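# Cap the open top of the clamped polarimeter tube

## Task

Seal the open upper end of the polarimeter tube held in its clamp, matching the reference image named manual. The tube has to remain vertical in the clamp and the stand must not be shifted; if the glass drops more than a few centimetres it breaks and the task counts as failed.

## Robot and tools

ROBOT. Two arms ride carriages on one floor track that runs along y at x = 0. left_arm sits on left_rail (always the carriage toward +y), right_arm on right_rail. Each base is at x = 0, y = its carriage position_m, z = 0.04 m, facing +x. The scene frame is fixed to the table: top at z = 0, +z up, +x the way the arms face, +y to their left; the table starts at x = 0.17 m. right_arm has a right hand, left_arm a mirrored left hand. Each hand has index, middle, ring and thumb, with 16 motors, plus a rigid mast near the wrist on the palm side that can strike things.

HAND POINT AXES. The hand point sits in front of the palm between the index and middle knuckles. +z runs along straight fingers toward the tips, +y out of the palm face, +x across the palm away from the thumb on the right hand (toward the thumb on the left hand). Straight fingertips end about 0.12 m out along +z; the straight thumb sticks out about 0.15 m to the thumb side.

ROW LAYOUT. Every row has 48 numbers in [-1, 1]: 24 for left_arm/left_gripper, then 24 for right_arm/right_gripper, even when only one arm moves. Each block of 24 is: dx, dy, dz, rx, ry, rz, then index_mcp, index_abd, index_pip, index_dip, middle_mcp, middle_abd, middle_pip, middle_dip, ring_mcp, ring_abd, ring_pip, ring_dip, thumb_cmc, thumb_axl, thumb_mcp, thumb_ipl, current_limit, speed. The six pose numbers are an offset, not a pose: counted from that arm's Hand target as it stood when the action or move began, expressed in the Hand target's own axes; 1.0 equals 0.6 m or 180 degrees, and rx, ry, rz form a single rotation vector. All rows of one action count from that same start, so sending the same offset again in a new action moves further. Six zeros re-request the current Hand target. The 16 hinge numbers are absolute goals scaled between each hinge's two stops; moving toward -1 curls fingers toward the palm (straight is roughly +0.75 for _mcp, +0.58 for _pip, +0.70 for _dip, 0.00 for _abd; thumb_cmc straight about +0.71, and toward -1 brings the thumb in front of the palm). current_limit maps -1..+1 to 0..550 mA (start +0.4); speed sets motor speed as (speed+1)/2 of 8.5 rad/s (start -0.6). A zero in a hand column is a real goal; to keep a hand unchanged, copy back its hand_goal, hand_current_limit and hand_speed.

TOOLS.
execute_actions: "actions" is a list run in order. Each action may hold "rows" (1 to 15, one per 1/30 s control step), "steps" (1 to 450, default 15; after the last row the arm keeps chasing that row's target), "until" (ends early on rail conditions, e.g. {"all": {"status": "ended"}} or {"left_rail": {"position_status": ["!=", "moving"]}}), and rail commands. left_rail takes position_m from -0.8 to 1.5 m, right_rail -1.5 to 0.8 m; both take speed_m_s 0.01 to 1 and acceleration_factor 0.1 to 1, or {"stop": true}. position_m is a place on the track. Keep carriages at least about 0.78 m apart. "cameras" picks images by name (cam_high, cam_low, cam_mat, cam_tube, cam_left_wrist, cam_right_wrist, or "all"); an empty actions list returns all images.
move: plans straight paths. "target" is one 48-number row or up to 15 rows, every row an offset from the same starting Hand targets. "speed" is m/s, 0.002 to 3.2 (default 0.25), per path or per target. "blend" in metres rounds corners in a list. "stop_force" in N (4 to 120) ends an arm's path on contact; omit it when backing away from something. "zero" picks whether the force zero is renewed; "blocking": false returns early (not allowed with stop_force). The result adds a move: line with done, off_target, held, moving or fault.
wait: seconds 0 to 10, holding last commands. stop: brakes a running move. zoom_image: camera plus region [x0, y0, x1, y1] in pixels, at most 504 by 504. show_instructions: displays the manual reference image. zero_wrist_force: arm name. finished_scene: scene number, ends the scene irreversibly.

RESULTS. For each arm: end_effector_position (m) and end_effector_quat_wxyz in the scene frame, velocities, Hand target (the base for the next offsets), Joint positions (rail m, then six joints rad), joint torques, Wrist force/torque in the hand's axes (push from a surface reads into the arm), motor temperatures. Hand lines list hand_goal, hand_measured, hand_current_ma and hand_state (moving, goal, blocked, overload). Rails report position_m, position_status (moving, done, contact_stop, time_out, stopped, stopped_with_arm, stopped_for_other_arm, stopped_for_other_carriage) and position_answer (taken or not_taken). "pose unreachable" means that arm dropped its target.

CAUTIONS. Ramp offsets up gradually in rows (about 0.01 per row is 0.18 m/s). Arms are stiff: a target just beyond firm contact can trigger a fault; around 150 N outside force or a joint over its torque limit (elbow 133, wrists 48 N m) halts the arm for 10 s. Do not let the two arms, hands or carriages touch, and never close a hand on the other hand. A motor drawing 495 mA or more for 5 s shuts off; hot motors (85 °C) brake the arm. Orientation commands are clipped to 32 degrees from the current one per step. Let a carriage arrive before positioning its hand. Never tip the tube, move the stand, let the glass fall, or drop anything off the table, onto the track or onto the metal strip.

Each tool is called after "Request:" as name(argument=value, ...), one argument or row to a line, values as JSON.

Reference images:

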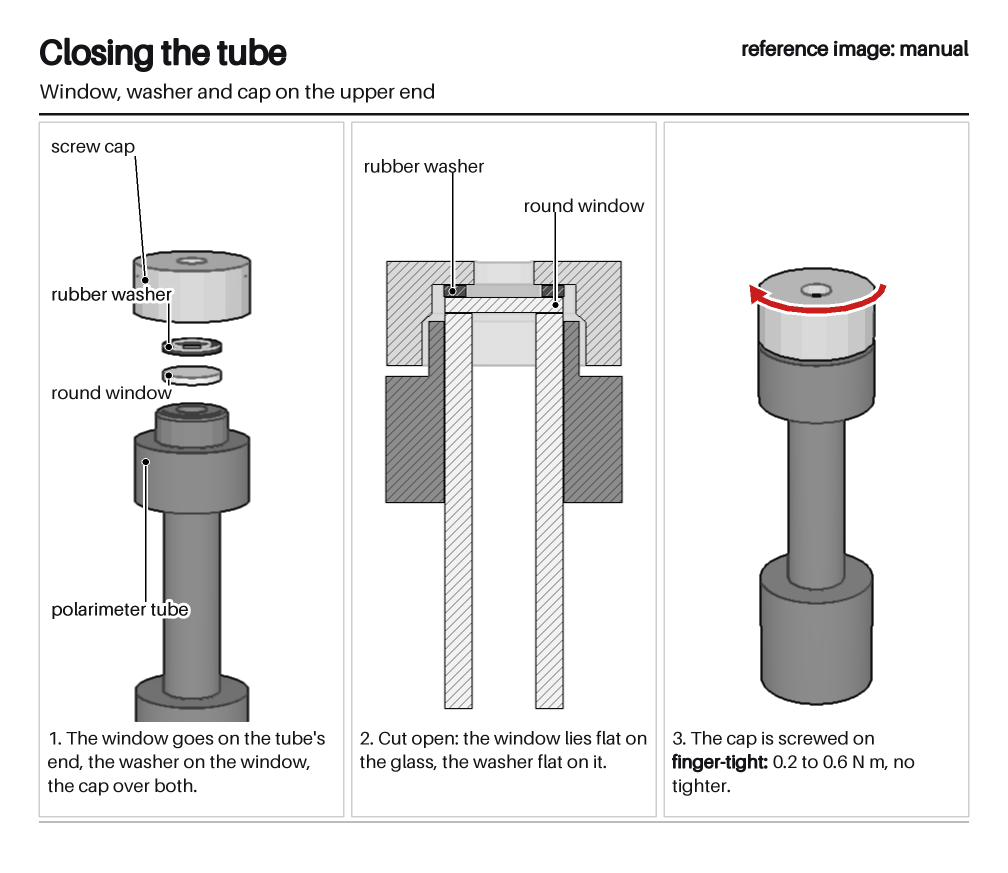

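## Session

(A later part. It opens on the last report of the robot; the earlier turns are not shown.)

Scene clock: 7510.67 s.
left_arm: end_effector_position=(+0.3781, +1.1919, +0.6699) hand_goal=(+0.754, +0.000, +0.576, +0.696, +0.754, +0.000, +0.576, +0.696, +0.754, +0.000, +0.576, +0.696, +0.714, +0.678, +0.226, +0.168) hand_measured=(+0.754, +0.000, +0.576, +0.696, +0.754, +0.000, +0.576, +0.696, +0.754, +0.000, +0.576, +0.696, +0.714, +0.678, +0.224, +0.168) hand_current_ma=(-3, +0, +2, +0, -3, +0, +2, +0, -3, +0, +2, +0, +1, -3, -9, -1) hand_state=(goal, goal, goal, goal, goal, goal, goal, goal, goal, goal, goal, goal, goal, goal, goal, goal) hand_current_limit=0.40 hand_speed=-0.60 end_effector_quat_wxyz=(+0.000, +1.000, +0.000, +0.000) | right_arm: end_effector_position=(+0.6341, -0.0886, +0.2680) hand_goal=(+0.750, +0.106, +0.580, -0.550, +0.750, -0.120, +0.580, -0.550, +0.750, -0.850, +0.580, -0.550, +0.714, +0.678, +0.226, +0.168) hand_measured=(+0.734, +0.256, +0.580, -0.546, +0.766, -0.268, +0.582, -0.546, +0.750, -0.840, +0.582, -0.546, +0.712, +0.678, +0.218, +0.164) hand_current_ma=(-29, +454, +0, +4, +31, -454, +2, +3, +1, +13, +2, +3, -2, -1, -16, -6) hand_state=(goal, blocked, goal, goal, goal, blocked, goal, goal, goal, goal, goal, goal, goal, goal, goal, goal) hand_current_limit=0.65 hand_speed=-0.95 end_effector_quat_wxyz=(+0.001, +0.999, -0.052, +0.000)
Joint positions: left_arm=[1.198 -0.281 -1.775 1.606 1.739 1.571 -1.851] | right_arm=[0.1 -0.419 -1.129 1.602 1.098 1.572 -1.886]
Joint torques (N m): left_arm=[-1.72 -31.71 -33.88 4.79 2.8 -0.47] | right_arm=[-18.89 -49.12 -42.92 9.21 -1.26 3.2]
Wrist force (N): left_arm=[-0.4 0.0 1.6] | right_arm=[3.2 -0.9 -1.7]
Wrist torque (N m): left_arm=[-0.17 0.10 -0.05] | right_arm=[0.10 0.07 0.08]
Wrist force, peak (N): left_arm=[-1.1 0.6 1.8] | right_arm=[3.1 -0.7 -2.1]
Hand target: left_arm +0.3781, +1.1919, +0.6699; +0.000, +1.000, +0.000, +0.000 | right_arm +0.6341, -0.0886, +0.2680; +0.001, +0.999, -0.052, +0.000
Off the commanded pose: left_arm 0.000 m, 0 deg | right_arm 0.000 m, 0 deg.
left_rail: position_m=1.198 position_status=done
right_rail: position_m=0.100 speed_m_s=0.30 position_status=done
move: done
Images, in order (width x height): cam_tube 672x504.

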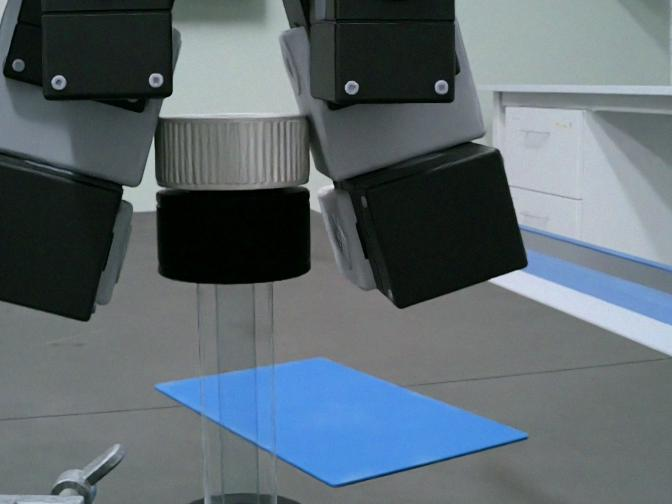

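Request:
move(
  target=[0,0,0,0,0,0,0.754,0,0.576,0.696,0.754,0,0.576,0.696,0.754,0,0.576,0.696,0.714,0.678,0.226,0.168,0.4,-0.6,-0.0167,-0.001233,0,0,0,0.04444,0.75,0.105,0.58,-0.55,0.75,-0.12,0.58,-0.55,0.75,-0.85,0.58,-0.55,0.714,0.678,0.226,0.168,0.65,-0.95],
  speed=0.02,
  cameras=["cam_tube"],
)

Request:
zoom_image(
  camera="cam_tube",
  region=[140, 90, 320, 225],
)

Scene clock: 7525.60 s.
left_arm: end_effector_position=(+0.3781, +1.1919, +0.6699) hand_goal=(+0.754, +0.000, +0.576, +0.696, +0.754, +0.000, +0.576, +0.696, +0.754, +0.000, +0.576, +0.696, +0.714, +0.678, +0.226, +0.168) hand_measured=(+0.754, +0.000, +0.576, +0.696, +0.754, +0.000, +0.576, +0.696, +0.754, +0.000, +0.576, +0.696, +0.714, +0.678, +0.224, +0.168) hand_current_ma=(-3, +0, +2, +0, -3, +0, +2, +0, -3, +0, +2, +0, +1, -3, -9, -1) hand_state=(goal, goal, goal, goal, goal, goal, goal, goal, goal, goal, goal, goal, goal, goal, goal, goal) hand_current_limit=0.40 hand_speed=-0.60 end_effector_quat_wxyz=(+0.000, +1.000, +0.000, +0.000) | right_arm: end_effector_position=(+0.6242, -0.0868, +0.2680) hand_goal=(+0.750, +0.106, +0.580, -0.550, +0.750, -0.120, +0.580, -0.550, +0.750, -0.850, +0.580, -0.550, +0.714, +0.678, +0.226, +0.168) hand_measured=(+0.716, +0.254, +0.576, -0.546, +0.784, -0.264, +0.584, -0.546, +0.750, -0.840, +0.582, -0.546, +0.712, +0.678, +0.218, +0.164) hand_current_ma=(-86, +454, -3, +4, +89, -448, +5, +3, +1, +13, +2, +3, -2, -1, -16, -6) hand_state=(blocked, blocked, goal, goal, blocked, blocked, goal, goal, goal, goal, goal, goal, goal, goal, goal, goal) hand_current_limit=0.65 hand_speed=-0.95 end_effector_quat_wxyz=(+0.001, +0.993, -0.121, +0.000)
Joint positions: left_arm=[1.198 -0.281 -1.775 1.606 1.739 1.571 -1.851] | right_arm=[0.1 -0.423 -1.126 1.597 1.099 1.572 -1.751]
Joint torques (N m): left_arm=[-1.38 -30.26 -34.28 4.83 2.72 -0.36] | right_arm=[-19.42 -49.83 -43.35 8.04 -1.78 2.92]
Wrist force (N): left_arm=[-0.4 -0.2 1.4] | right_arm=[0.5 -0.9 -4.8]
Wrist torque (N m): left_arm=[-0.17 0.09 -0.05] | right_arm=[0.37 -0.02 -0.18]
Wrist force, peak (N): left_arm=[-0.7 0.0 2.1] | right_arm=[1.1 -1.1 -4.8]
Hand target: left_arm +0.3781, +1.1919, +0.6699; +0.000, +1.000, +0.000, +0.000 | right_arm +0.6242, -0.0868, +0.2680; +0.001, +0.993, -0.121, +0.000
Off the commanded pose: left_arm 0.000 m, 0 deg | right_arm 0.000 m, 0 deg.
left_rail: position_m=1.198 position_status=done
right_rail: position_m=0.100 speed_m_s=0.30 position_status=done
move: done
Images, in order (width x height): cam_tube 672x504.

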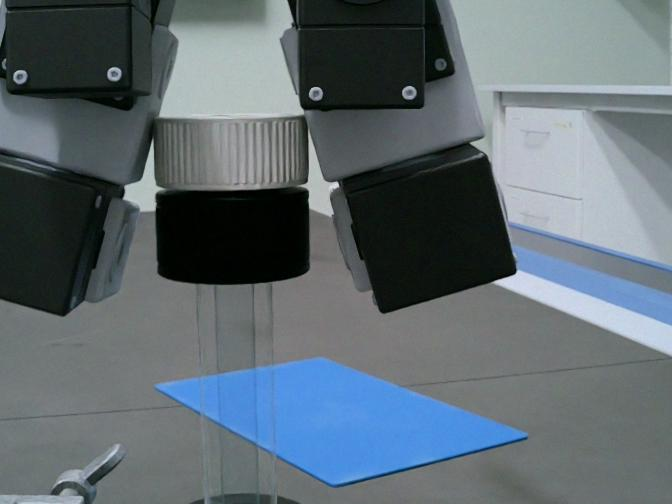

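Scaled by 2.800 from the camera's 672x504 image, which has a finer 960x720 frame.

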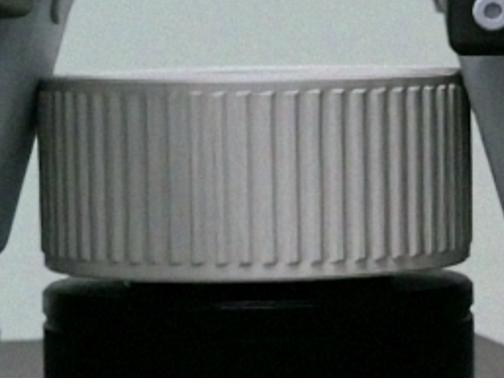

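Request:
move(
  target=[0,0,0,0,0,0,0.754,0,0.576,0.696,0.754,0,0.576,0.696,0.754,0,0.576,0.696,0.714,0.678,0.226,0.168,0.4,-0.6,-0.022,-0.001924,0,0,0,0.05556,0.75,0.105,0.58,-0.55,0.75,-0.12,0.58,-0.55,0.75,-0.85,0.58,-0.55,0.714,0.678,0.226,0.168,0.65,-0.95],
  speed=0.02,
  cameras=["cam_tube"],
)

Request:
zoom_image(
  camera="cam_tube",
  region=[140, 90, 320, 225],
)

Scene clock: 7538.47 s.
left_arm: end_effector_position=(+0.3781, +1.1919, +0.6699) hand_goal=(+0.754, +0.000, +0.576, +0.696, +0.754, +0.000, +0.576, +0.696, +0.754, +0.000, +0.576, +0.696, +0.714, +0.678, +0.226, +0.168) hand_measured=(+0.754, +0.000, +0.576, +0.696, +0.754, +0.000, +0.576, +0.696, +0.754, +0.000, +0.576, +0.696, +0.714, +0.678, +0.224, +0.168) hand_current_ma=(-3, +0, +2, +0, -3, +0, +2, +0, -3, +0, +2, +0, +1, -3, -9, -1) hand_state=(goal, goal, goal, goal, goal, goal, goal, goal, goal, goal, goal, goal, goal, goal, goal, goal) hand_current_limit=0.40 hand_speed=-0.60 end_effector_quat_wxyz=(+0.000, +1.000, +0.000, +0.000) | right_arm: end_effector_position=(+0.6117, -0.0825, +0.2680) hand_goal=(+0.750, +0.106, +0.580, -0.550, +0.750, -0.120, +0.580, -0.550, +0.750, -0.850, +0.580, -0.550, +0.714, +0.678, +0.226, +0.168) hand_measured=(+0.706, +0.254, +0.576, -0.546, +0.790, -0.262, +0.584, -0.546, +0.750, -0.840, +0.582, -0.546, +0.712, +0.678, +0.218, +0.164) hand_current_ma=(-119, +454, -5, +4, +106, -440, +6, +3, +1, +13, +2, +3, -2, -1, -16, -6) hand_state=(blocked, blocked, goal, goal, blocked, blocked, goal, goal, goal, goal, goal, goal, goal, goal, goal, goal) hand_current_limit=0.65 hand_speed=-0.95 end_effector_quat_wxyz=(+0.001, +0.978, -0.207, +0.000)
Joint positions: left_arm=[1.198 -0.281 -1.775 1.606 1.739 1.571 -1.851] | right_arm=[0.1 -0.429 -1.125 1.595 1.1 1.572 -1.582]
Joint torques (N m): left_arm=[-1.21 -30.26 -34.46 4.68 2.67 -0.37] | right_arm=[-19.49 -46.17 -41.63 8.2 0.68 3.34]
Wrist force (N): left_arm=[-0.6 0.0 1.5] | right_arm=[1.7 -0.2 -7.2]
Wrist torque (N m): left_arm=[-0.15 0.11 -0.06] | right_arm=[0.51 0.01 -0.08]
Wrist force, peak (N): left_arm=[-0.4 0.1 2.3] | right_arm=[1.9 -1.1 -7.3]
Hand target: left_arm +0.3781, +1.1919, +0.6699; +0.000, +1.000, +0.000, +0.000 | right_arm +0.6117, -0.0825, +0.2680; +0.001, +0.978, -0.208, +0.000
Off the commanded pose: left_arm 0.000 m, 0 deg | right_arm 0.000 m, 0 deg.
left_rail: position_m=1.198 position_status=done
right_rail: position_m=0.100 speed_m_s=0.30 position_status=done
move: done
Images, in order (width x height): cam_tube 672x504.

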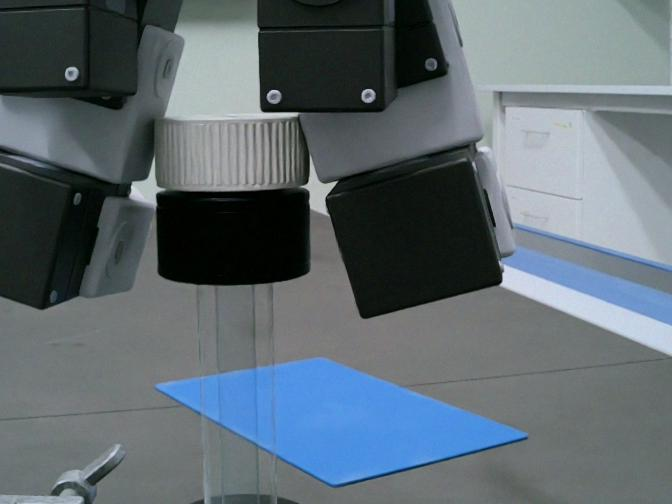

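Scaled by 2.800 from the camera's 672x504 image, which has a finer 960x720 frame.

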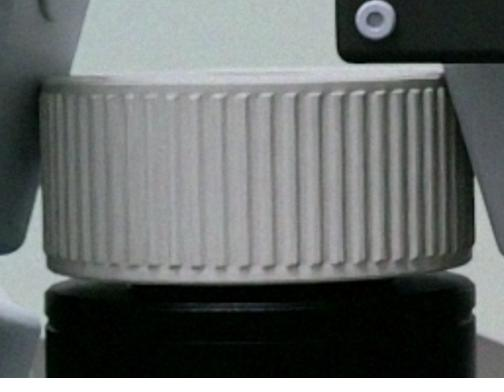

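Request:
move(
  target=[0,0,0,0,0,0,0.754,0,0.576,0.696,0.754,0,0.576,0.696,0.754,0,0.576,0.696,0.714,0.678,0.226,0.168,0.4,-0.6,-0.0176,-0.001233,0,0,0,0.04444,0.75,0.105,0.58,-0.55,0.75,-0.12,0.58,-0.55,0.75,-0.85,0.58,-0.55,0.714,0.678,0.226,0.168,0.65,-0.95],
  speed=0.02,
  cameras=["cam_tube","cam_right_wrist"],
)

Request:
zoom_image(
  camera="cam_tube",
  region=[140, 90, 320, 225],
)

Request:
zoom_image(
  camera="cam_right_wrist",
  region=[220, 180, 340, 300],
)

Scene clock: 7551.43 s.
left_arm: end_effector_position=(+0.3781, +1.1919, +0.6699) hand_goal=(+0.754, +0.000, +0.576, +0.696, +0.754, +0.000, +0.576, +0.696, +0.754, +0.000, +0.576, +0.696, +0.714, +0.678, +0.226, +0.168) hand_measured=(+0.754, +0.000, +0.576, +0.696, +0.754, +0.000, +0.576, +0.696, +0.754, +0.000, +0.576, +0.696, +0.714, +0.678, +0.224, +0.168) hand_current_ma=(-3, +0, +2, +0, -3, +0, +2, +0, -3, +0, +2, +0, +1, -3, -9, -1) hand_state=(goal, goal, goal, goal, goal, goal, goal, goal, goal, goal, goal, goal, goal, goal, goal, goal) hand_current_limit=0.40 hand_speed=-0.60 end_effector_quat_wxyz=(+0.000, +1.000, +0.000, +0.000) | right_arm: end_effector_position=(+0.6024, -0.0776, +0.2679) hand_goal=(+0.750, +0.106, +0.580, -0.550, +0.750, -0.120, +0.580, -0.550, +0.750, -0.850, +0.580, -0.550, +0.714, +0.678, +0.226, +0.168) hand_measured=(+0.706, +0.254, +0.576, -0.546, +0.800, -0.262, +0.586, -0.546, +0.750, -0.840, +0.582, -0.546, +0.712, +0.678, +0.218, +0.164) hand_current_ma=(-119, +454, -5, +4, +143, -440, +8, +3, +1, +13, +2, +3, -2, -1, -16, -6) hand_state=(blocked, blocked, goal, goal, blocked, blocked, goal, goal, goal, goal, goal, goal, goal, goal, goal, goal) hand_current_limit=0.65 hand_speed=-0.95 end_effector_quat_wxyz=(+0.001, +0.961, -0.275, +0.000)
Joint positions: left_arm=[1.198 -0.281 -1.775 1.606 1.739 1.571 -1.851] | right_arm=[0.1 -0.434 -1.125 1.595 1.1 1.572 -1.447]
Joint torques (N m): left_arm=[-1.62 -31.48 -34.23 4.78 2.78 -0.38] | right_arm=[-19.66 -61.29 -28.39 6.84 -1.95 3.13]
Wrist force (N): left_arm=[-0.7 -0.2 1.3] | right_arm=[2.2 -1.8 -7.3]
Wrist torque (N m): left_arm=[-0.17 0.12 -0.08] | right_arm=[0.60 0.05 -0.06]
Wrist force, peak (N): left_arm=[-0.8 0.4 2.0] | right_arm=[2.5 -2.2 -7.5]
Hand target: left_arm +0.3781, +1.1919, +0.6699; +0.000, +1.000, +0.000, +0.000 | right_arm +0.6023, -0.0775, +0.2679; +0.001, +0.961, -0.275, +0.000
Off the commanded pose: left_arm 0.000 m, 0 deg | right_arm 0.000 m, 0 deg.
left_rail: position_m=1.198 position_status=done
right_rail: position_m=0.100 speed_m_s=0.30 position_status=done
move: done
Images, in order (width x height): cam_tube 672x504, cam_right_wrist 616x616.

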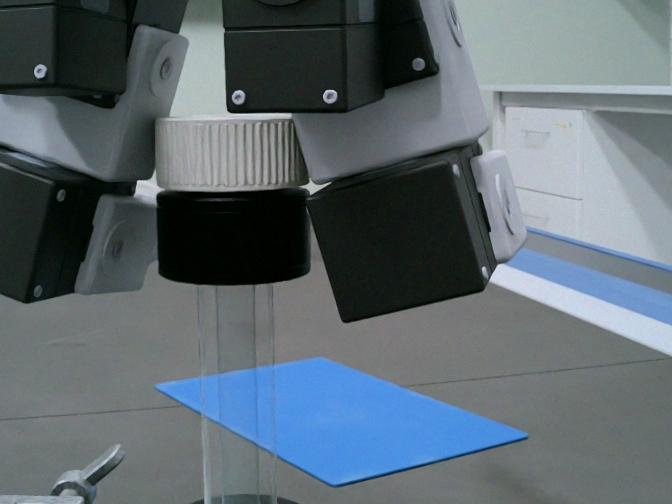

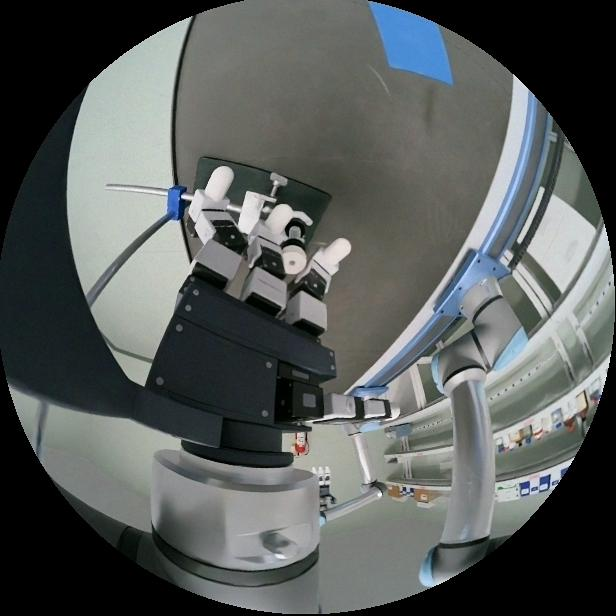

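Scaled by 2.800 from the camera's 672x504 image, which has a finer 960x720 frame.

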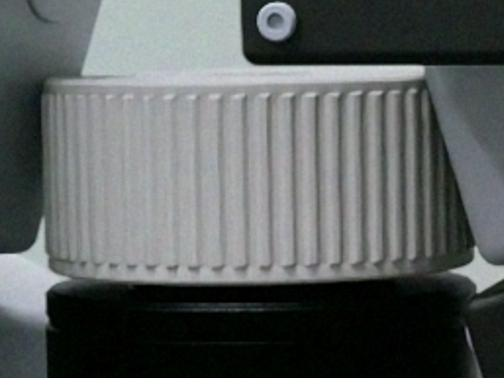

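Scaled by 4.200 from the camera's 616x616 image, which has a finer 880x880 frame.

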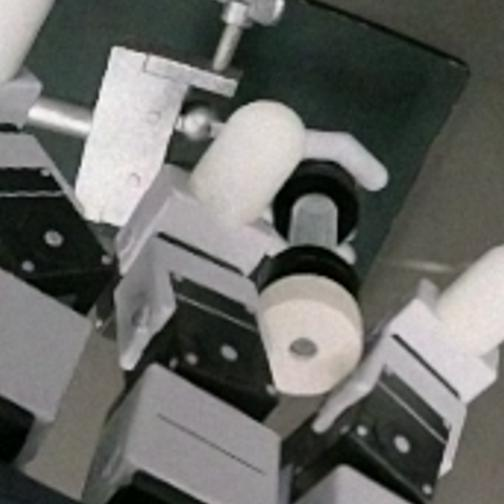

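Request:
zoom_image(
  camera="cam_tube",
  region=[200, 130, 270, 200],
)

Request:
move(
  target=[0,0,0,0,0,0,0.754,0,0.576,0.696,0.754,0,0.576,0.696,0.754,0,0.576,0.696,0.714,0.678,0.226,0.168,0.4,-0.6,-0.00442,-0.000077,0,0,0,0.01111,0.75,0.105,0.58,-0.55,0.75,-0.12,0.58,-0.55,0.75,-0.85,0.58,-0.55,0.714,0.678,0.226,0.168,0.65,-0.95],
  speed=0.02,
  cameras=["cam_tube"],
)

Request:
zoom_image(
  camera="cam_tube",
  region=[200, 130, 270, 200],
)

Scaled by 7.200 from the camera's 672x504 image, which has a finer 960x720 frame.

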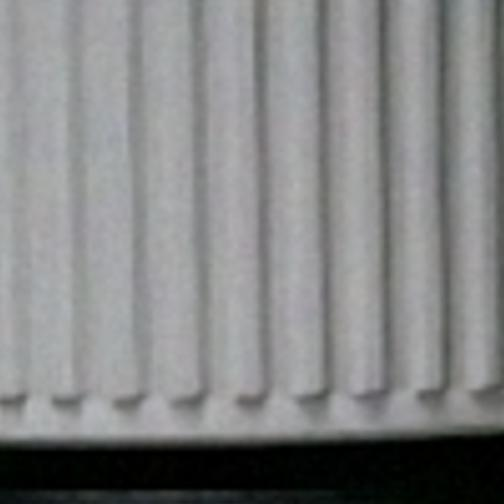

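Scene clock: 7565.27 s.
left_arm: end_effector_position=(+0.3781, +1.1919, +0.6699) hand_goal=(+0.754, +0.000, +0.576, +0.696, +0.754, +0.000, +0.576, +0.696, +0.754, +0.000, +0.576, +0.696, +0.714, +0.678, +0.226, +0.168) hand_measured=(+0.754, +0.000, +0.576, +0.696, +0.754, +0.000, +0.576, +0.696, +0.754, +0.000, +0.576, +0.696, +0.714, +0.678, +0.224, +0.168) hand_current_ma=(-3, +0, +2, +0, -3, +0, +2, +0, -3, +0, +2, +0, +1, -3, -9, -1) hand_state=(goal, goal, goal, goal, goal, goal, goal, goal, goal, goal, goal, goal, goal, goal, goal, goal) hand_current_limit=0.40 hand_speed=-0.60 end_effector_quat_wxyz=(+0.000, +1.000, +0.000, +0.000) | right_arm: end_effector_position=(+0.6001, -0.0761, +0.2679) hand_goal=(+0.750, +0.106, +0.580, -0.550, +0.750, -0.120, +0.580, -0.550, +0.750, -0.850, +0.580, -0.550, +0.714, +0.678, +0.226, +0.168) hand_measured=(+0.706, +0.254, +0.576, -0.546, +0.804, -0.262, +0.586, -0.546, +0.750, -0.840, +0.582, -0.546, +0.712, +0.678, +0.218, +0.164) hand_current_ma=(-119, +454, -5, +4, +157, -440, +8, +3, +1, +13, +2, +3, -2, -1, -16, -6) hand_state=(blocked, blocked, goal, goal, blocked, blocked, goal, goal, goal, goal, goal, goal, goal, goal, goal, goal) hand_current_limit=0.65 hand_speed=-0.95 end_effector_quat_wxyz=(+0.001, +0.956, -0.292, +0.000)
Joint positions: left_arm=[1.198 -0.281 -1.775 1.606 1.739 1.571 -1.851] | right_arm=[0.1 -0.435 -1.125 1.595 1.1 1.572 -1.414]
Joint torques (N m): left_arm=[-0.93 -30.37 -34.1 4.77 2.59 -0.22] | right_arm=[-19.44 -68.03 -22.46 1.14 -0.39 3.33]
Wrist force (N): left_arm=[-0.8 0.0 1.4] | right_arm=[2.7 -2.2 -7.6]
Wrist torque (N m): left_arm=[-0.14 0.13 -0.09] | right_arm=[0.62 0.03 -0.03]
Wrist force, peak (N): left_arm=[-1.0 0.0 1.9] | right_arm=[2.5 -2.4 -7.8]
Hand target: left_arm +0.3781, +1.1919, +0.6699; +0.000, +1.000, +0.000, +0.000 | right_arm +0.6001, -0.0761, +0.2679; +0.001, +0.956, -0.292, +0.000
Off the commanded pose: left_arm 0.000 m, 0 deg | right_arm 0.000 m, 0 deg.
left_rail: position_m=1.198 position_status=done
right_rail: position_m=0.100 speed_m_s=0.30 position_status=done
move: done
Images, in order (width x height): cam_tube 672x504.

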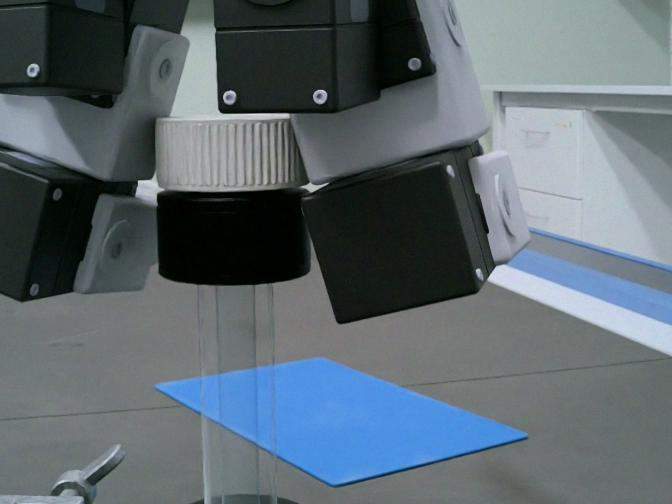

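Scaled by 7.200 from the camera's 672x504 image, which has a finer 960x720 frame.

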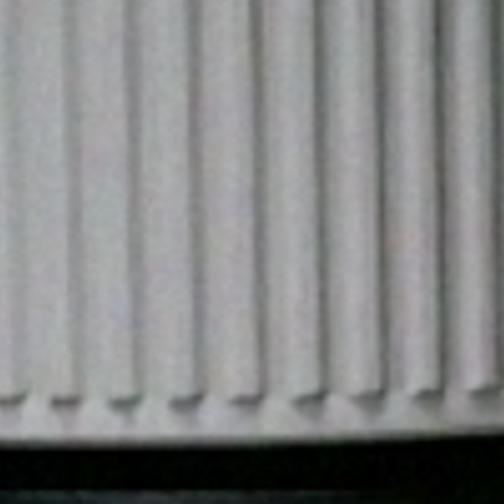

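Request:
move(
  target=[
    [0,0,0,0,0,0,0.754,0,0.576,0.696,0.754,0,0.576,0.696,0.754,0,0.576,0.696,0.714,0.678,0.226,0.168,0.4,-0.6,0,0,0,0,0,0,0.75,0.42,0.58,-0.55,0.75,-0.42,0.58,-0.55,0.75,-0.85,0.58,-0.55,0.714,0.678,0.226,0.168,0.4,-0.96],
  ],
  speed=0.02,
  cameras=["cam_tube"],
)

Request:
zoom_image(
  camera="cam_tube",
  region=[200, 130, 270, 200],
)

Scene clock: 7621.53 s.
left_arm: end_effector_position=(+0.3781, +1.1919, +0.6699) hand_goal=(+0.754, +0.000, +0.576, +0.696, +0.754, +0.000, +0.576, +0.696, +0.754, +0.000, +0.576, +0.696, +0.714, +0.678, +0.226, +0.168) hand_measured=(+0.754, +0.000, +0.576, +0.696, +0.754, +0.000, +0.576, +0.696, +0.754, +0.000, +0.576, +0.696, +0.714, +0.678, +0.224, +0.168) hand_current_ma=(-3, +0, +2, +0, -3, +0, +2, +0, -3, +0, +2, +0, +1, -3, -9, -1) hand_state=(goal, goal, goal, goal, goal, goal, goal, goal, goal, goal, goal, goal, goal, goal, goal, goal) hand_current_limit=0.40 hand_speed=-0.60 end_effector_quat_wxyz=(+0.000, +1.000, +0.000, +0.000) | right_arm: end_effector_position=(+0.6001, -0.0761, +0.2679) hand_goal=(+0.750, +0.420, +0.580, -0.550, +0.750, -0.420, +0.580, -0.550, +0.750, -0.850, +0.580, -0.550, +0.714, +0.678, +0.226, +0.168) hand_measured=(+0.706, +0.258, +0.576, -0.546, +0.804, -0.264, +0.586, -0.546, +0.750, -0.840, +0.582, -0.546, +0.712, +0.678, +0.218, +0.164) hand_current_ma=(-119, +140, -5, +4, +157, -141, +8, +3, +1, +13, +2, +3, -2, -1, -16, -6) hand_state=(blocked, moving, goal, goal, blocked, moving, goal, goal, goal, goal, goal, goal, goal, goal, goal, goal) hand_current_limit=0.40 hand_speed=-0.96 end_effector_quat_wxyz=(+0.001, +0.956, -0.292, +0.000)
Joint positions: left_arm=[1.198 -0.281 -1.775 1.606 1.739 1.571 -1.851] | right_arm=[0.1 -0.435 -1.125 1.595 1.1 1.572 -1.414]
Joint torques (N m): left_arm=[-1.31 -30.07 -34.46 4.85 2.9 -0.33] | right_arm=[-19.58 -67.56 -22.83 0.83 1.39 3.01]
Wrist force (N): left_arm=[-0.5 -0.1 1.5] | right_arm=[2.5 -1.6 -7.9]
Wrist torque (N m): left_arm=[-0.17 0.10 -0.06] | right_arm=[0.70 0.06 -0.02]
Wrist force, peak (N): left_arm=[-1.1 -0.1 1.7] | right_arm=[2.7 -1.9 -8.2]
Hand target: left_arm +0.3781, +1.1919, +0.6699; +0.000, +1.000, +0.000, +0.000 | right_arm +0.6001, -0.0761, +0.2679; +0.001, +0.956, -0.292, +0.000
Off the commanded pose: left_arm 0.000 m, 0 deg | right_arm 0.000 m, 0 deg.
left_rail: position_m=1.198 position_status=done
right_rail: position_m=0.100 speed_m_s=0.30 position_status=done
move: done
Images, in order (width x height): cam_tube 672x504.

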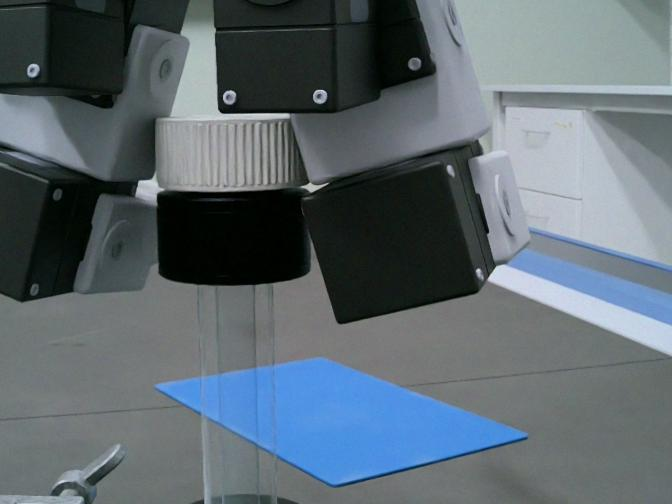

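Scaled by 7.200 from the camera's 672x504 image, which has a finer 960x720 frame.

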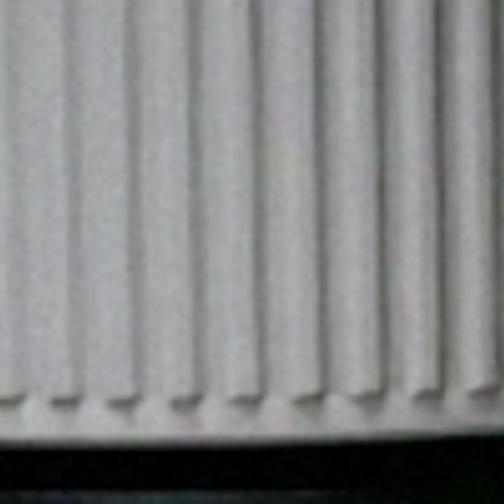

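Request:
wait(
  seconds=0.3,
  cameras=["cam_tube"],
)

Request:
zoom_image(
  camera="cam_tube",
  region=[140, 90, 320, 225],
)

Scene clock: 7624.23 s.
left_arm: end_effector_position=(+0.3781, +1.1919, +0.6699) hand_goal=(+0.754, +0.000, +0.576, +0.696, +0.754, +0.000, +0.576, +0.696, +0.754, +0.000, +0.576, +0.696, +0.714, +0.678, +0.226, +0.168) hand_measured=(+0.754, +0.000, +0.576, +0.696, +0.754, +0.000, +0.576, +0.696, +0.754, +0.000, +0.576, +0.696, +0.714, +0.678, +0.224, +0.168) hand_current_ma=(-3, +0, +2, +0, -3, +0, +2, +0, -3, +0, +2, +0, +1, -3, -9, -1) hand_state=(goal, goal, goal, goal, goal, goal, goal, goal, goal, goal, goal, goal, goal, goal, goal, goal) hand_current_limit=0.40 hand_speed=-0.60 end_effector_quat_wxyz=(+0.000, +1.000, +0.000, +0.000) | right_arm: end_effector_position=(+0.6001, -0.0761, +0.2679) hand_goal=(+0.750, +0.420, +0.580, -0.550, +0.750, -0.420, +0.580, -0.550, +0.750, -0.850, +0.580, -0.550, +0.714, +0.678, +0.226, +0.168) hand_measured=(+0.746, +0.412, +0.578, -0.546, +0.752, -0.414, +0.582, -0.546, +0.750, -0.840, +0.582, -0.546, +0.712, +0.678, +0.218, +0.164) hand_current_ma=(-6, -9, -3, +4, +2, +7, +3, +3, +1, +13, +2, +3, -2, -1, -16, -6) hand_state=(goal, goal, goal, goal, goal, goal, goal, goal, goal, goal, goal, goal, goal, goal, goal, goal) hand_current_limit=0.40 hand_speed=-0.96 end_effector_quat_wxyz=(+0.001, +0.956, -0.292, +0.000)
Joint positions: left_arm=[1.198 -0.281 -1.775 1.606 1.739 1.571 -1.851] | right_arm=[0.1 -0.435 -1.125 1.595 1.1 1.572 -1.414]
Joint torques (N m): left_arm=[-2.33 -31.65 -34.55 4.8 2.71 -0.36] | right_arm=[-12.69 -67.64 -40.08 0.99 1.66 2.38]
Wrist force (N): left_arm=[-1.0 0.5 1.2] | right_arm=[0.5 -0.3 0.0]
Wrist torque (N m): left_arm=[-0.07 0.17 -0.10] | right_arm=[-0.01 -0.06 -0.07]
Wrist force, peak (N): left_arm=[-1.1 0.0 1.8] | right_arm=[2.5 -2.2 -7.5]
Hand target: left_arm +0.3781, +1.1919, +0.6699; +0.000, +1.000, +0.000, +0.000 | right_arm +0.6001, -0.0761, +0.2679; +0.001, +0.956, -0.292, +0.000
Off the commanded pose: left_arm 0.000 m, 0 deg | right_arm 0.000 m, 0 deg.
left_rail: position_m=1.198 position_status=done
right_rail: position_m=0.100 speed_m_s=0.30 position_status=done
wait: 0.30 s; at rest from the start
Images, in order (width x height): cam_tube 672x504.

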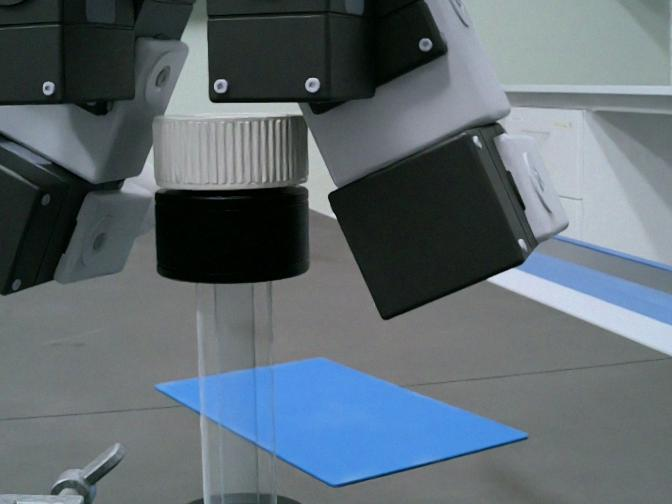

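Scaled by 2.800 from the camera's 672x504 image, which has a finer 960x720 frame.

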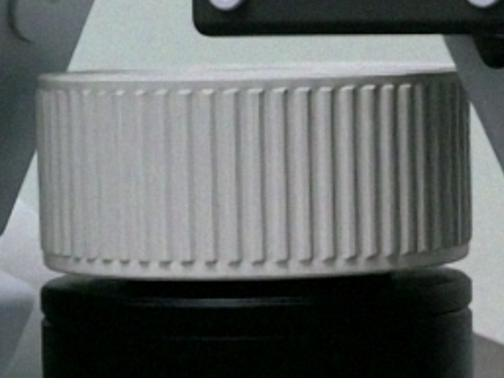

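Request:
move(
  target=[
    [0,0,0,0,0,0,0.754,0,0.576,0.696,0.754,0,0.576,0.696,0.754,0,0.576,0.696,0.714,0.678,0.226,0.168,0.4,-0.6,0,0,-0.12,0,0,0,0.75,0.42,0.58,-0.55,0.75,-0.42,0.58,-0.55,0.75,-0.85,0.58,-0.55,0.714,0.678,0.226,0.168,0.4,-0.8],
    [0,0,0,0,0,0,0.754,0,0.576,0.696,0.754,0,0.576,0.696,0.754,0,0.576,0.696,0.714,0.678,0.226,0.168,0.4,-0.6,-0.0023,-0.1313,-0.1535,0,0,0.8112,0.75,0.42,0.58,-0.55,0.75,-0.42,0.58,-0.55,0.75,-0.85,0.58,-0.55,0.714,0.678,0.226,0.168,0.4,-0.8],
  ],
  speed=[0.06,0.25],
  cameras=["cam_tube","cam_high"],
)

Scene clock: 7649.90 s.
left_arm: end_effector_position=(+0.3781, +1.1919, +0.6699) hand_goal=(+0.754, +0.000, +0.576, +0.696, +0.754, +0.000, +0.576, +0.696, +0.754, +0.000, +0.576, +0.696, +0.714, +0.678, +0.226, +0.168) hand_measured=(+0.754, +0.000, +0.576, +0.696, +0.754, +0.000, +0.576, +0.696, +0.754, +0.000, +0.576, +0.696, +0.714, +0.678, +0.224, +0.168) hand_current_ma=(-3, +0, +2, +0, -3, +0, +2, +0, -3, +0, +2, +0, +1, -3, -9, -1) hand_state=(goal, goal, goal, goal, goal, goal, goal, goal, goal, goal, goal, goal, goal, goal, goal, goal) hand_current_limit=0.40 hand_speed=-0.60 end_effector_quat_wxyz=(+0.000, +1.000, +0.000, +0.000) | right_arm: end_effector_position=(+0.6430, -0.0099, +0.3600) hand_goal=(+0.750, +0.420, +0.580, -0.550, +0.750, -0.420, +0.580, -0.550, +0.750, -0.850, +0.580, -0.550, +0.714, +0.678, +0.226, +0.168) hand_measured=(+0.746, +0.412, +0.578, -0.546, +0.752, -0.414, +0.582, -0.546, +0.750, -0.840, +0.582, -0.546, +0.712, +0.678, +0.218, +0.164) hand_current_ma=(-6, -9, -3, +4, +2, +7, +3, +3, +1, +13, +2, +3, -2, -1, -16, -6) hand_state=(goal, goal, goal, goal, goal, goal, goal, goal, goal, goal, goal, goal, goal, goal, goal, goal) hand_current_limit=0.40 hand_speed=-0.80 end_effector_quat_wxyz=(+0.000, +0.000, +1.000, -0.001)
Joint positions: left_arm=[1.198 -0.281 -1.775 1.606 1.739 1.571 -1.851] | right_arm=[0.1 -0.575 -1.225 1.565 1.23 1.572 0.995]
Joint torques (N m): left_arm=[-1.47 -30.59 -34.5 4.85 2.75 -0.3] | right_arm=[15.96 -74.78 -29.32 0.35 2.53 2.9]
Wrist force (N): left_arm=[-0.5 0.0 1.4] | right_arm=[0.4 -0.2 0.0]
Wrist torque (N m): left_arm=[-0.15 0.11 -0.06] | right_arm=[-0.02 -0.08 -0.06]
Wrist force, peak (N): left_arm=[-0.9 -0.4 2.0] | right_arm=[1.1 -0.5 -0.3]
Hand target: left_arm +0.3781, +1.1919, +0.6699; +0.000, +1.000, +0.000, +0.000 | right_arm +0.6430, -0.0099, +0.3600; +0.000, +0.000, +1.000, -0.001
Off the commanded pose: left_arm 0.000 m, 0 deg | right_arm 0.000 m, 0 deg.
left_rail: position_m=1.198 position_status=done
right_rail: position_m=0.100 speed_m_s=0.30 position_status=done
move: done
Images, in order (width x height): cam_high 672x504, cam_tube 672x504.

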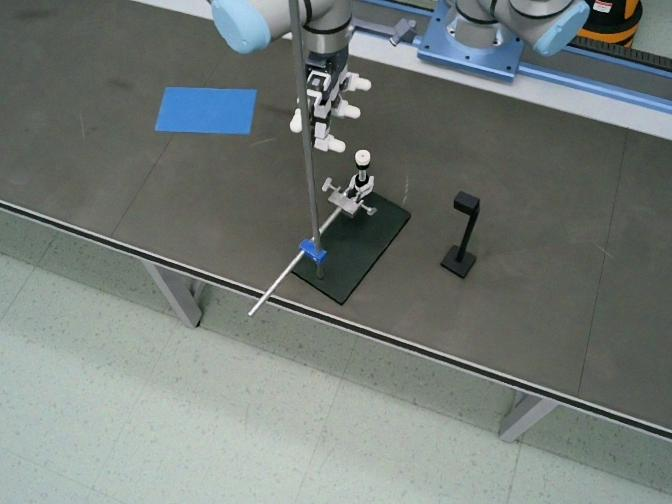

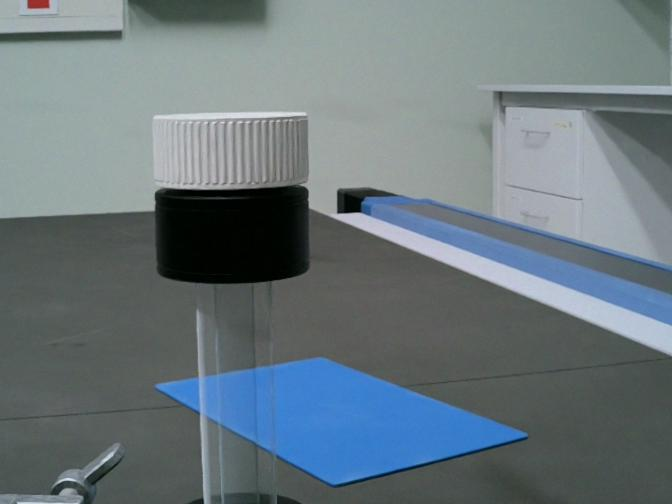

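Request:
execute_actions(
  actions=[
    {"rows":[[0,0,0,0,0,0,0.754,0,0.576,0.696,0.754,0,0.576,0.696,0.754,0,0.576,0.696,0.714,0.678,0.226,0.168,0.4,-0.6,0,0,0,0,0,0,0.75,0.5,-0.737,0.696,0.75,-0.5,-0.737,0.696,0.75,-0.7,-0.737,0.696,0.714,0.678,0.226,0.168,0.4,-0.75]],"steps":75},
  ],
  cameras=["cam_tube","cam_high","cam_right_wrist"],
)

Request:
zoom_image(
  camera="cam_right_wrist",
  region=[180, 130, 380, 330],
)

Request:
zoom_image(
  camera="cam_high",
  region=[280, 60, 400, 200],
)

Scene clock: 7658.23 s.
left_arm: end_effector_position=(+0.3781, +1.1919, +0.6699) hand_goal=(+0.754, +0.000, +0.576, +0.696, +0.754, +0.000, +0.576, +0.696, +0.754, +0.000, +0.576, +0.696, +0.714, +0.678, +0.226, +0.168) hand_measured=(+0.754, +0.000, +0.576, +0.696, +0.754, +0.000, +0.576, +0.696, +0.754, +0.000, +0.576, +0.696, +0.714, +0.678, +0.224, +0.168) hand_current_ma=(-3, +0, +2, +0, -3, +0, +2, +0, -3, +0, +2, +0, +1, -3, -9, -1) hand_state=(goal, goal, goal, goal, goal, goal, goal, goal, goal, goal, goal, goal, goal, goal, goal, goal) hand_current_limit=0.40 hand_speed=-0.60 end_effector_quat_wxyz=(+0.000, +1.000, +0.000, +0.000) | right_arm: end_effector_position=(+0.6430, -0.0099, +0.3600) hand_goal=(+0.750, +0.500, -0.736, +0.696, +0.750, -0.500, -0.736, +0.696, +0.750, -0.700, -0.736, +0.696, +0.714, +0.678, +0.226, +0.168) hand_measured=(+0.748, +0.494, -0.728, +0.694, +0.752, -0.494, -0.730, +0.694, +0.750, -0.700, -0.730, +0.694, +0.712, +0.678, +0.218, +0.164) hand_current_ma=(-1, -7, +10, -2, +2, +5, +9, -2, +1, +0, +8, -2, -2, -1, -16, -6) hand_state=(goal, goal, goal, goal, goal, goal, goal, goal, goal, goal, goal, goal, goal, goal, goal, goal) hand_current_limit=0.40 hand_speed=-0.75 end_effector_quat_wxyz=(+0.000, +0.000, +1.000, -0.001)
Joint positions: left_arm=[1.198 -0.281 -1.775 1.606 1.739 1.571 -1.851] | right_arm=[0.1 -0.575 -1.226 1.565 1.23 1.572 0.995]
Joint torques (N m): left_arm=[-1.02 -30.63 -33.89 4.66 2.76 -0.29] | right_arm=[16.21 -73.76 -29.89 0.49 2.34 2.97]
Wrist force (N): left_arm=[-0.5 0.1 1.3] | right_arm=[0.6 -0.2 -0.5]
Wrist torque (N m): left_arm=[-0.13 0.10 -0.06] | right_arm=[0.06 -0.08 -0.04]
Wrist force, peak (N): left_arm=[-0.7 0.0 2.0] | right_arm=[0.7 -0.5 -0.1]
Hand target: left_arm +0.3781, +1.1919, +0.6699; +0.000, +1.000, +0.000, +0.000 | right_arm +0.6430, -0.0099, +0.3600; +0.000, +0.000, +1.000, -0.001
Off the commanded pose: left_arm 0.000 m, 0 deg | right_arm 0.000 m, 0 deg.
left_rail: position_m=1.198 position_status=done
right_rail: position_m=0.100 speed_m_s=0.30 position_status=done
Images, in order (width x height): cam_high 672x504, cam_tube 672x504, cam_right_wrist 616x616.

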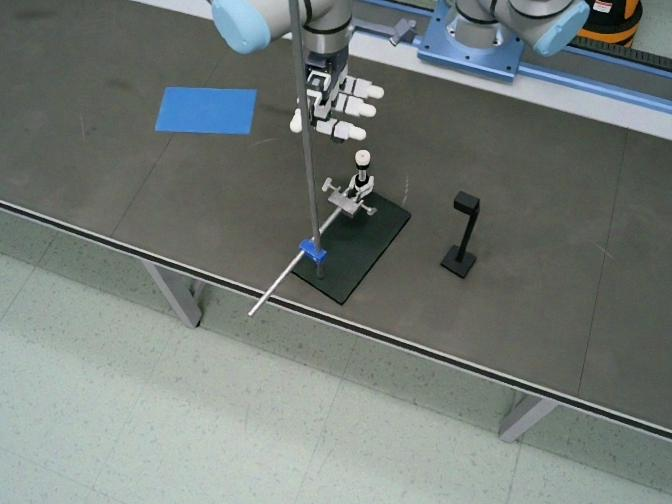

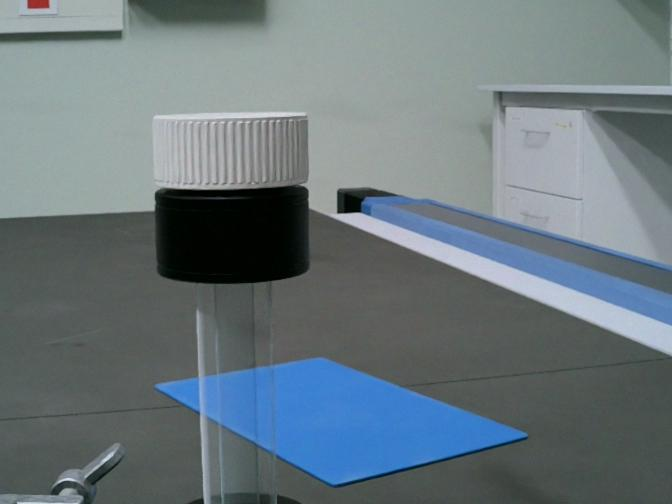

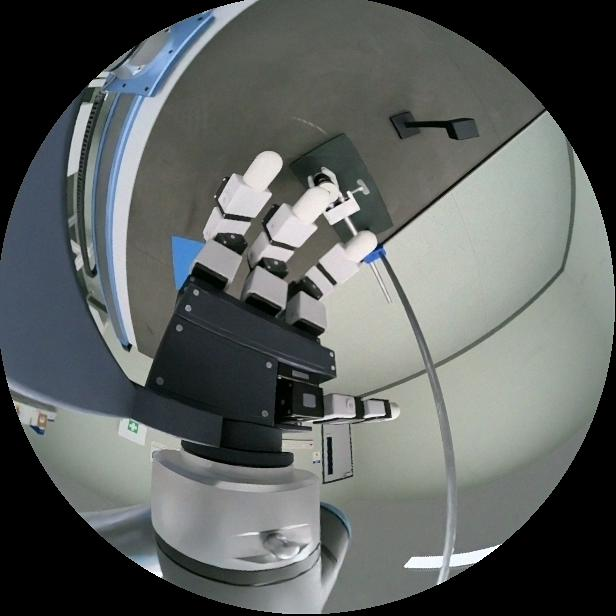

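Scaled by 2.520 from the camera's 616x616 image, which has a finer 880x880 frame.

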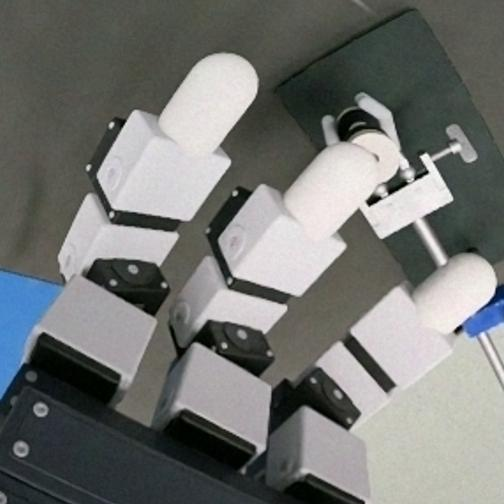

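Scaled by 3.600 from the camera's 672x504 image, which has a finer 960x720 frame.

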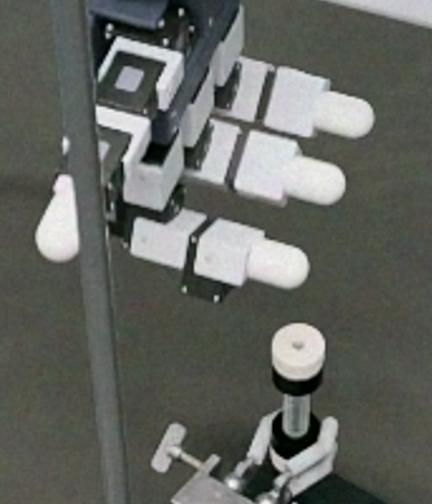

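Request:
move(
  target=[0,0,0,0,0,0,0.754,0,0.576,0.696,0.754,0,0.576,0.696,0.754,0,0.576,0.696,0.714,0.678,0.226,0.168,0.4,-0.6,0,0,0.125,0,0,0,0.75,0.5,-0.737,0.696,0.75,-0.5,-0.737,0.696,0.75,-0.7,-0.737,0.696,0.714,0.678,0.226,0.168,0.4,-0.75],
  speed=0.06,
  stop_force=6,
  cameras=["cam_tube","cam_high","cam_right_wrist"],
)

Request:
zoom_image(
  camera="cam_right_wrist",
  region=[230, 150, 400, 320],
)

Request:
zoom_image(
  camera="cam_high",
  region=[300, 90, 400, 190],
)

Scene clock: 7666.30 s.
left_arm: end_effector_position=(+0.3781, +1.1919, +0.6699) hand_goal=(+0.754, +0.000, +0.576, +0.696, +0.754, +0.000, +0.576, +0.696, +0.754, +0.000, +0.576, +0.696, +0.714, +0.678, +0.226, +0.168) hand_measured=(+0.754, +0.000, +0.576, +0.696, +0.754, +0.000, +0.576, +0.696, +0.754, +0.000, +0.576, +0.696, +0.714, +0.678, +0.224, +0.168) hand_current_ma=(-3, +0, +2, +0, -3, +0, +2, +0, -3, +0, +2, +0, +1, -3, -9, -1) hand_state=(goal, goal, goal, goal, goal, goal, goal, goal, goal, goal, goal, goal, goal, goal, goal, goal) hand_current_limit=0.40 hand_speed=-0.60 end_effector_quat_wxyz=(+0.000, +1.000, +0.000, +0.000) | right_arm: end_effector_position=(+0.6430, -0.0100, +0.2850) hand_goal=(+0.750, +0.500, -0.736, +0.696, +0.750, -0.500, -0.736, +0.696, +0.750, -0.700, -0.736, +0.696, +0.714, +0.678, +0.226, +0.168) hand_measured=(+0.748, +0.494, -0.728, +0.694, +0.752, -0.496, -0.730, +0.694, +0.750, -0.700, -0.730, +0.694, +0.712, +0.678, +0.218, +0.164) hand_current_ma=(-1, -7, +10, -2, +2, +5, +9, -2, +1, +0, +8, -2, -2, -1, -16, -6) hand_state=(goal, goal, goal, goal, goal, goal, goal, goal, goal, goal, goal, goal, goal, goal, goal, goal) hand_current_limit=0.40 hand_speed=-0.75 end_effector_quat_wxyz=(+0.000, +0.000, +1.000, -0.001)
Joint positions: left_arm=[1.198 -0.281 -1.775 1.606 1.739 1.571 -1.851] | right_arm=[0.1 -0.575 -1.178 1.64 1.108 1.572 0.995]
Joint torques (N m): left_arm=[-0.4 -30.21 -33.89 4.68 2.8 -0.37] | right_arm=[-18.22 -48.11 -27.34 0.55 -0.74 -3.15]
Wrist force (N): left_arm=[-0.2 0.5 1.3] | right_arm=[0.3 -0.3 -0.1]
Wrist torque (N m): left_arm=[-0.08 0.06 -0.04] | right_arm=[0.02 -0.02 -0.07]
Wrist force, peak (N): left_arm=[-0.8 0.2 1.8] | right_arm=[0.7 -0.1 -0.8]
Hand target: left_arm +0.3781, +1.1919, +0.6699; +0.000, +1.000, +0.000, +0.000 | right_arm +0.6430, -0.0099, +0.2850; +0.000, +0.000, +1.000, -0.001
Off the commanded pose: left_arm 0.000 m, 0 deg | right_arm 0.000 m, 0 deg.
left_rail: position_m=1.198 position_status=done
right_rail: position_m=0.100 speed_m_s=0.30 position_status=done
move: done
Images, in order (width x height): cam_high 672x504, cam_tube 672x504, cam_right_wrist 616x616.

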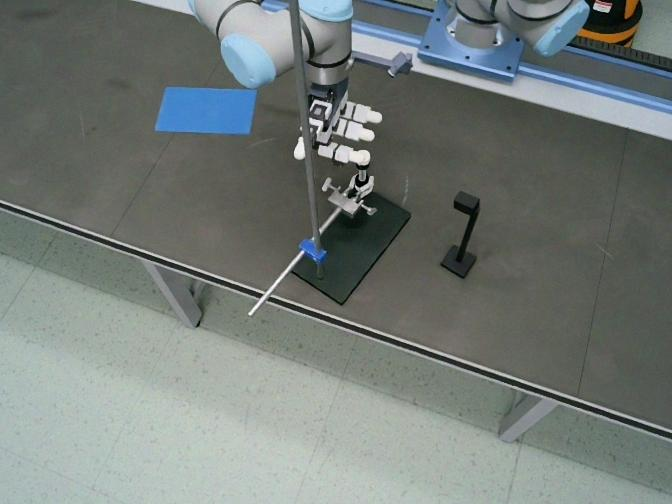

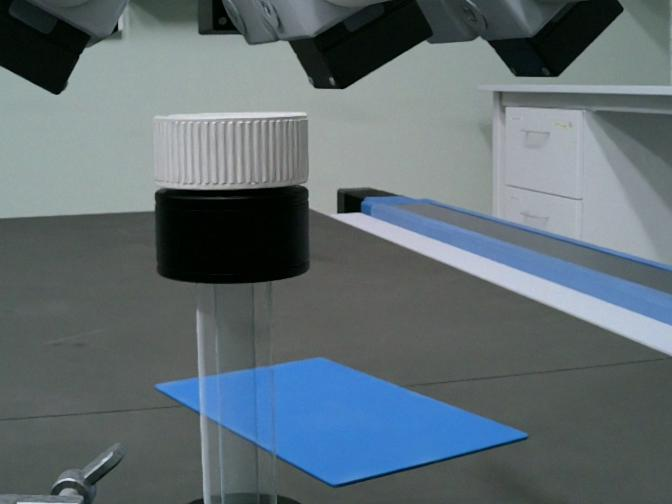

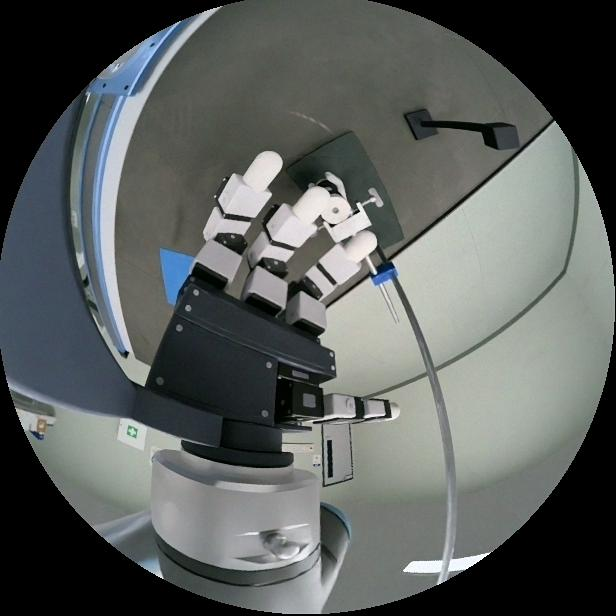

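Scaled by 2.965 from the camera's 616x616 image, which has a finer 880x880 frame.

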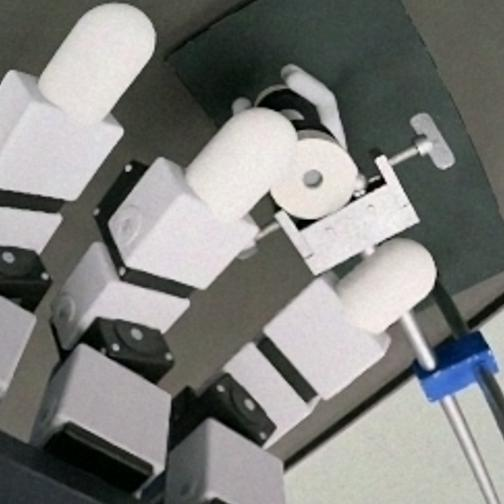

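Scaled by 5.040 from the camera's 672x504 image, which has a finer 960x720 frame.

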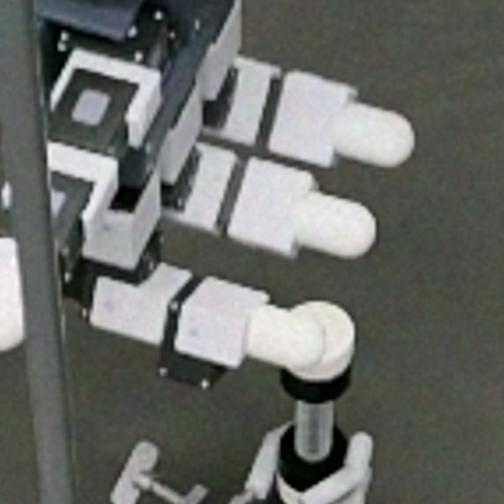

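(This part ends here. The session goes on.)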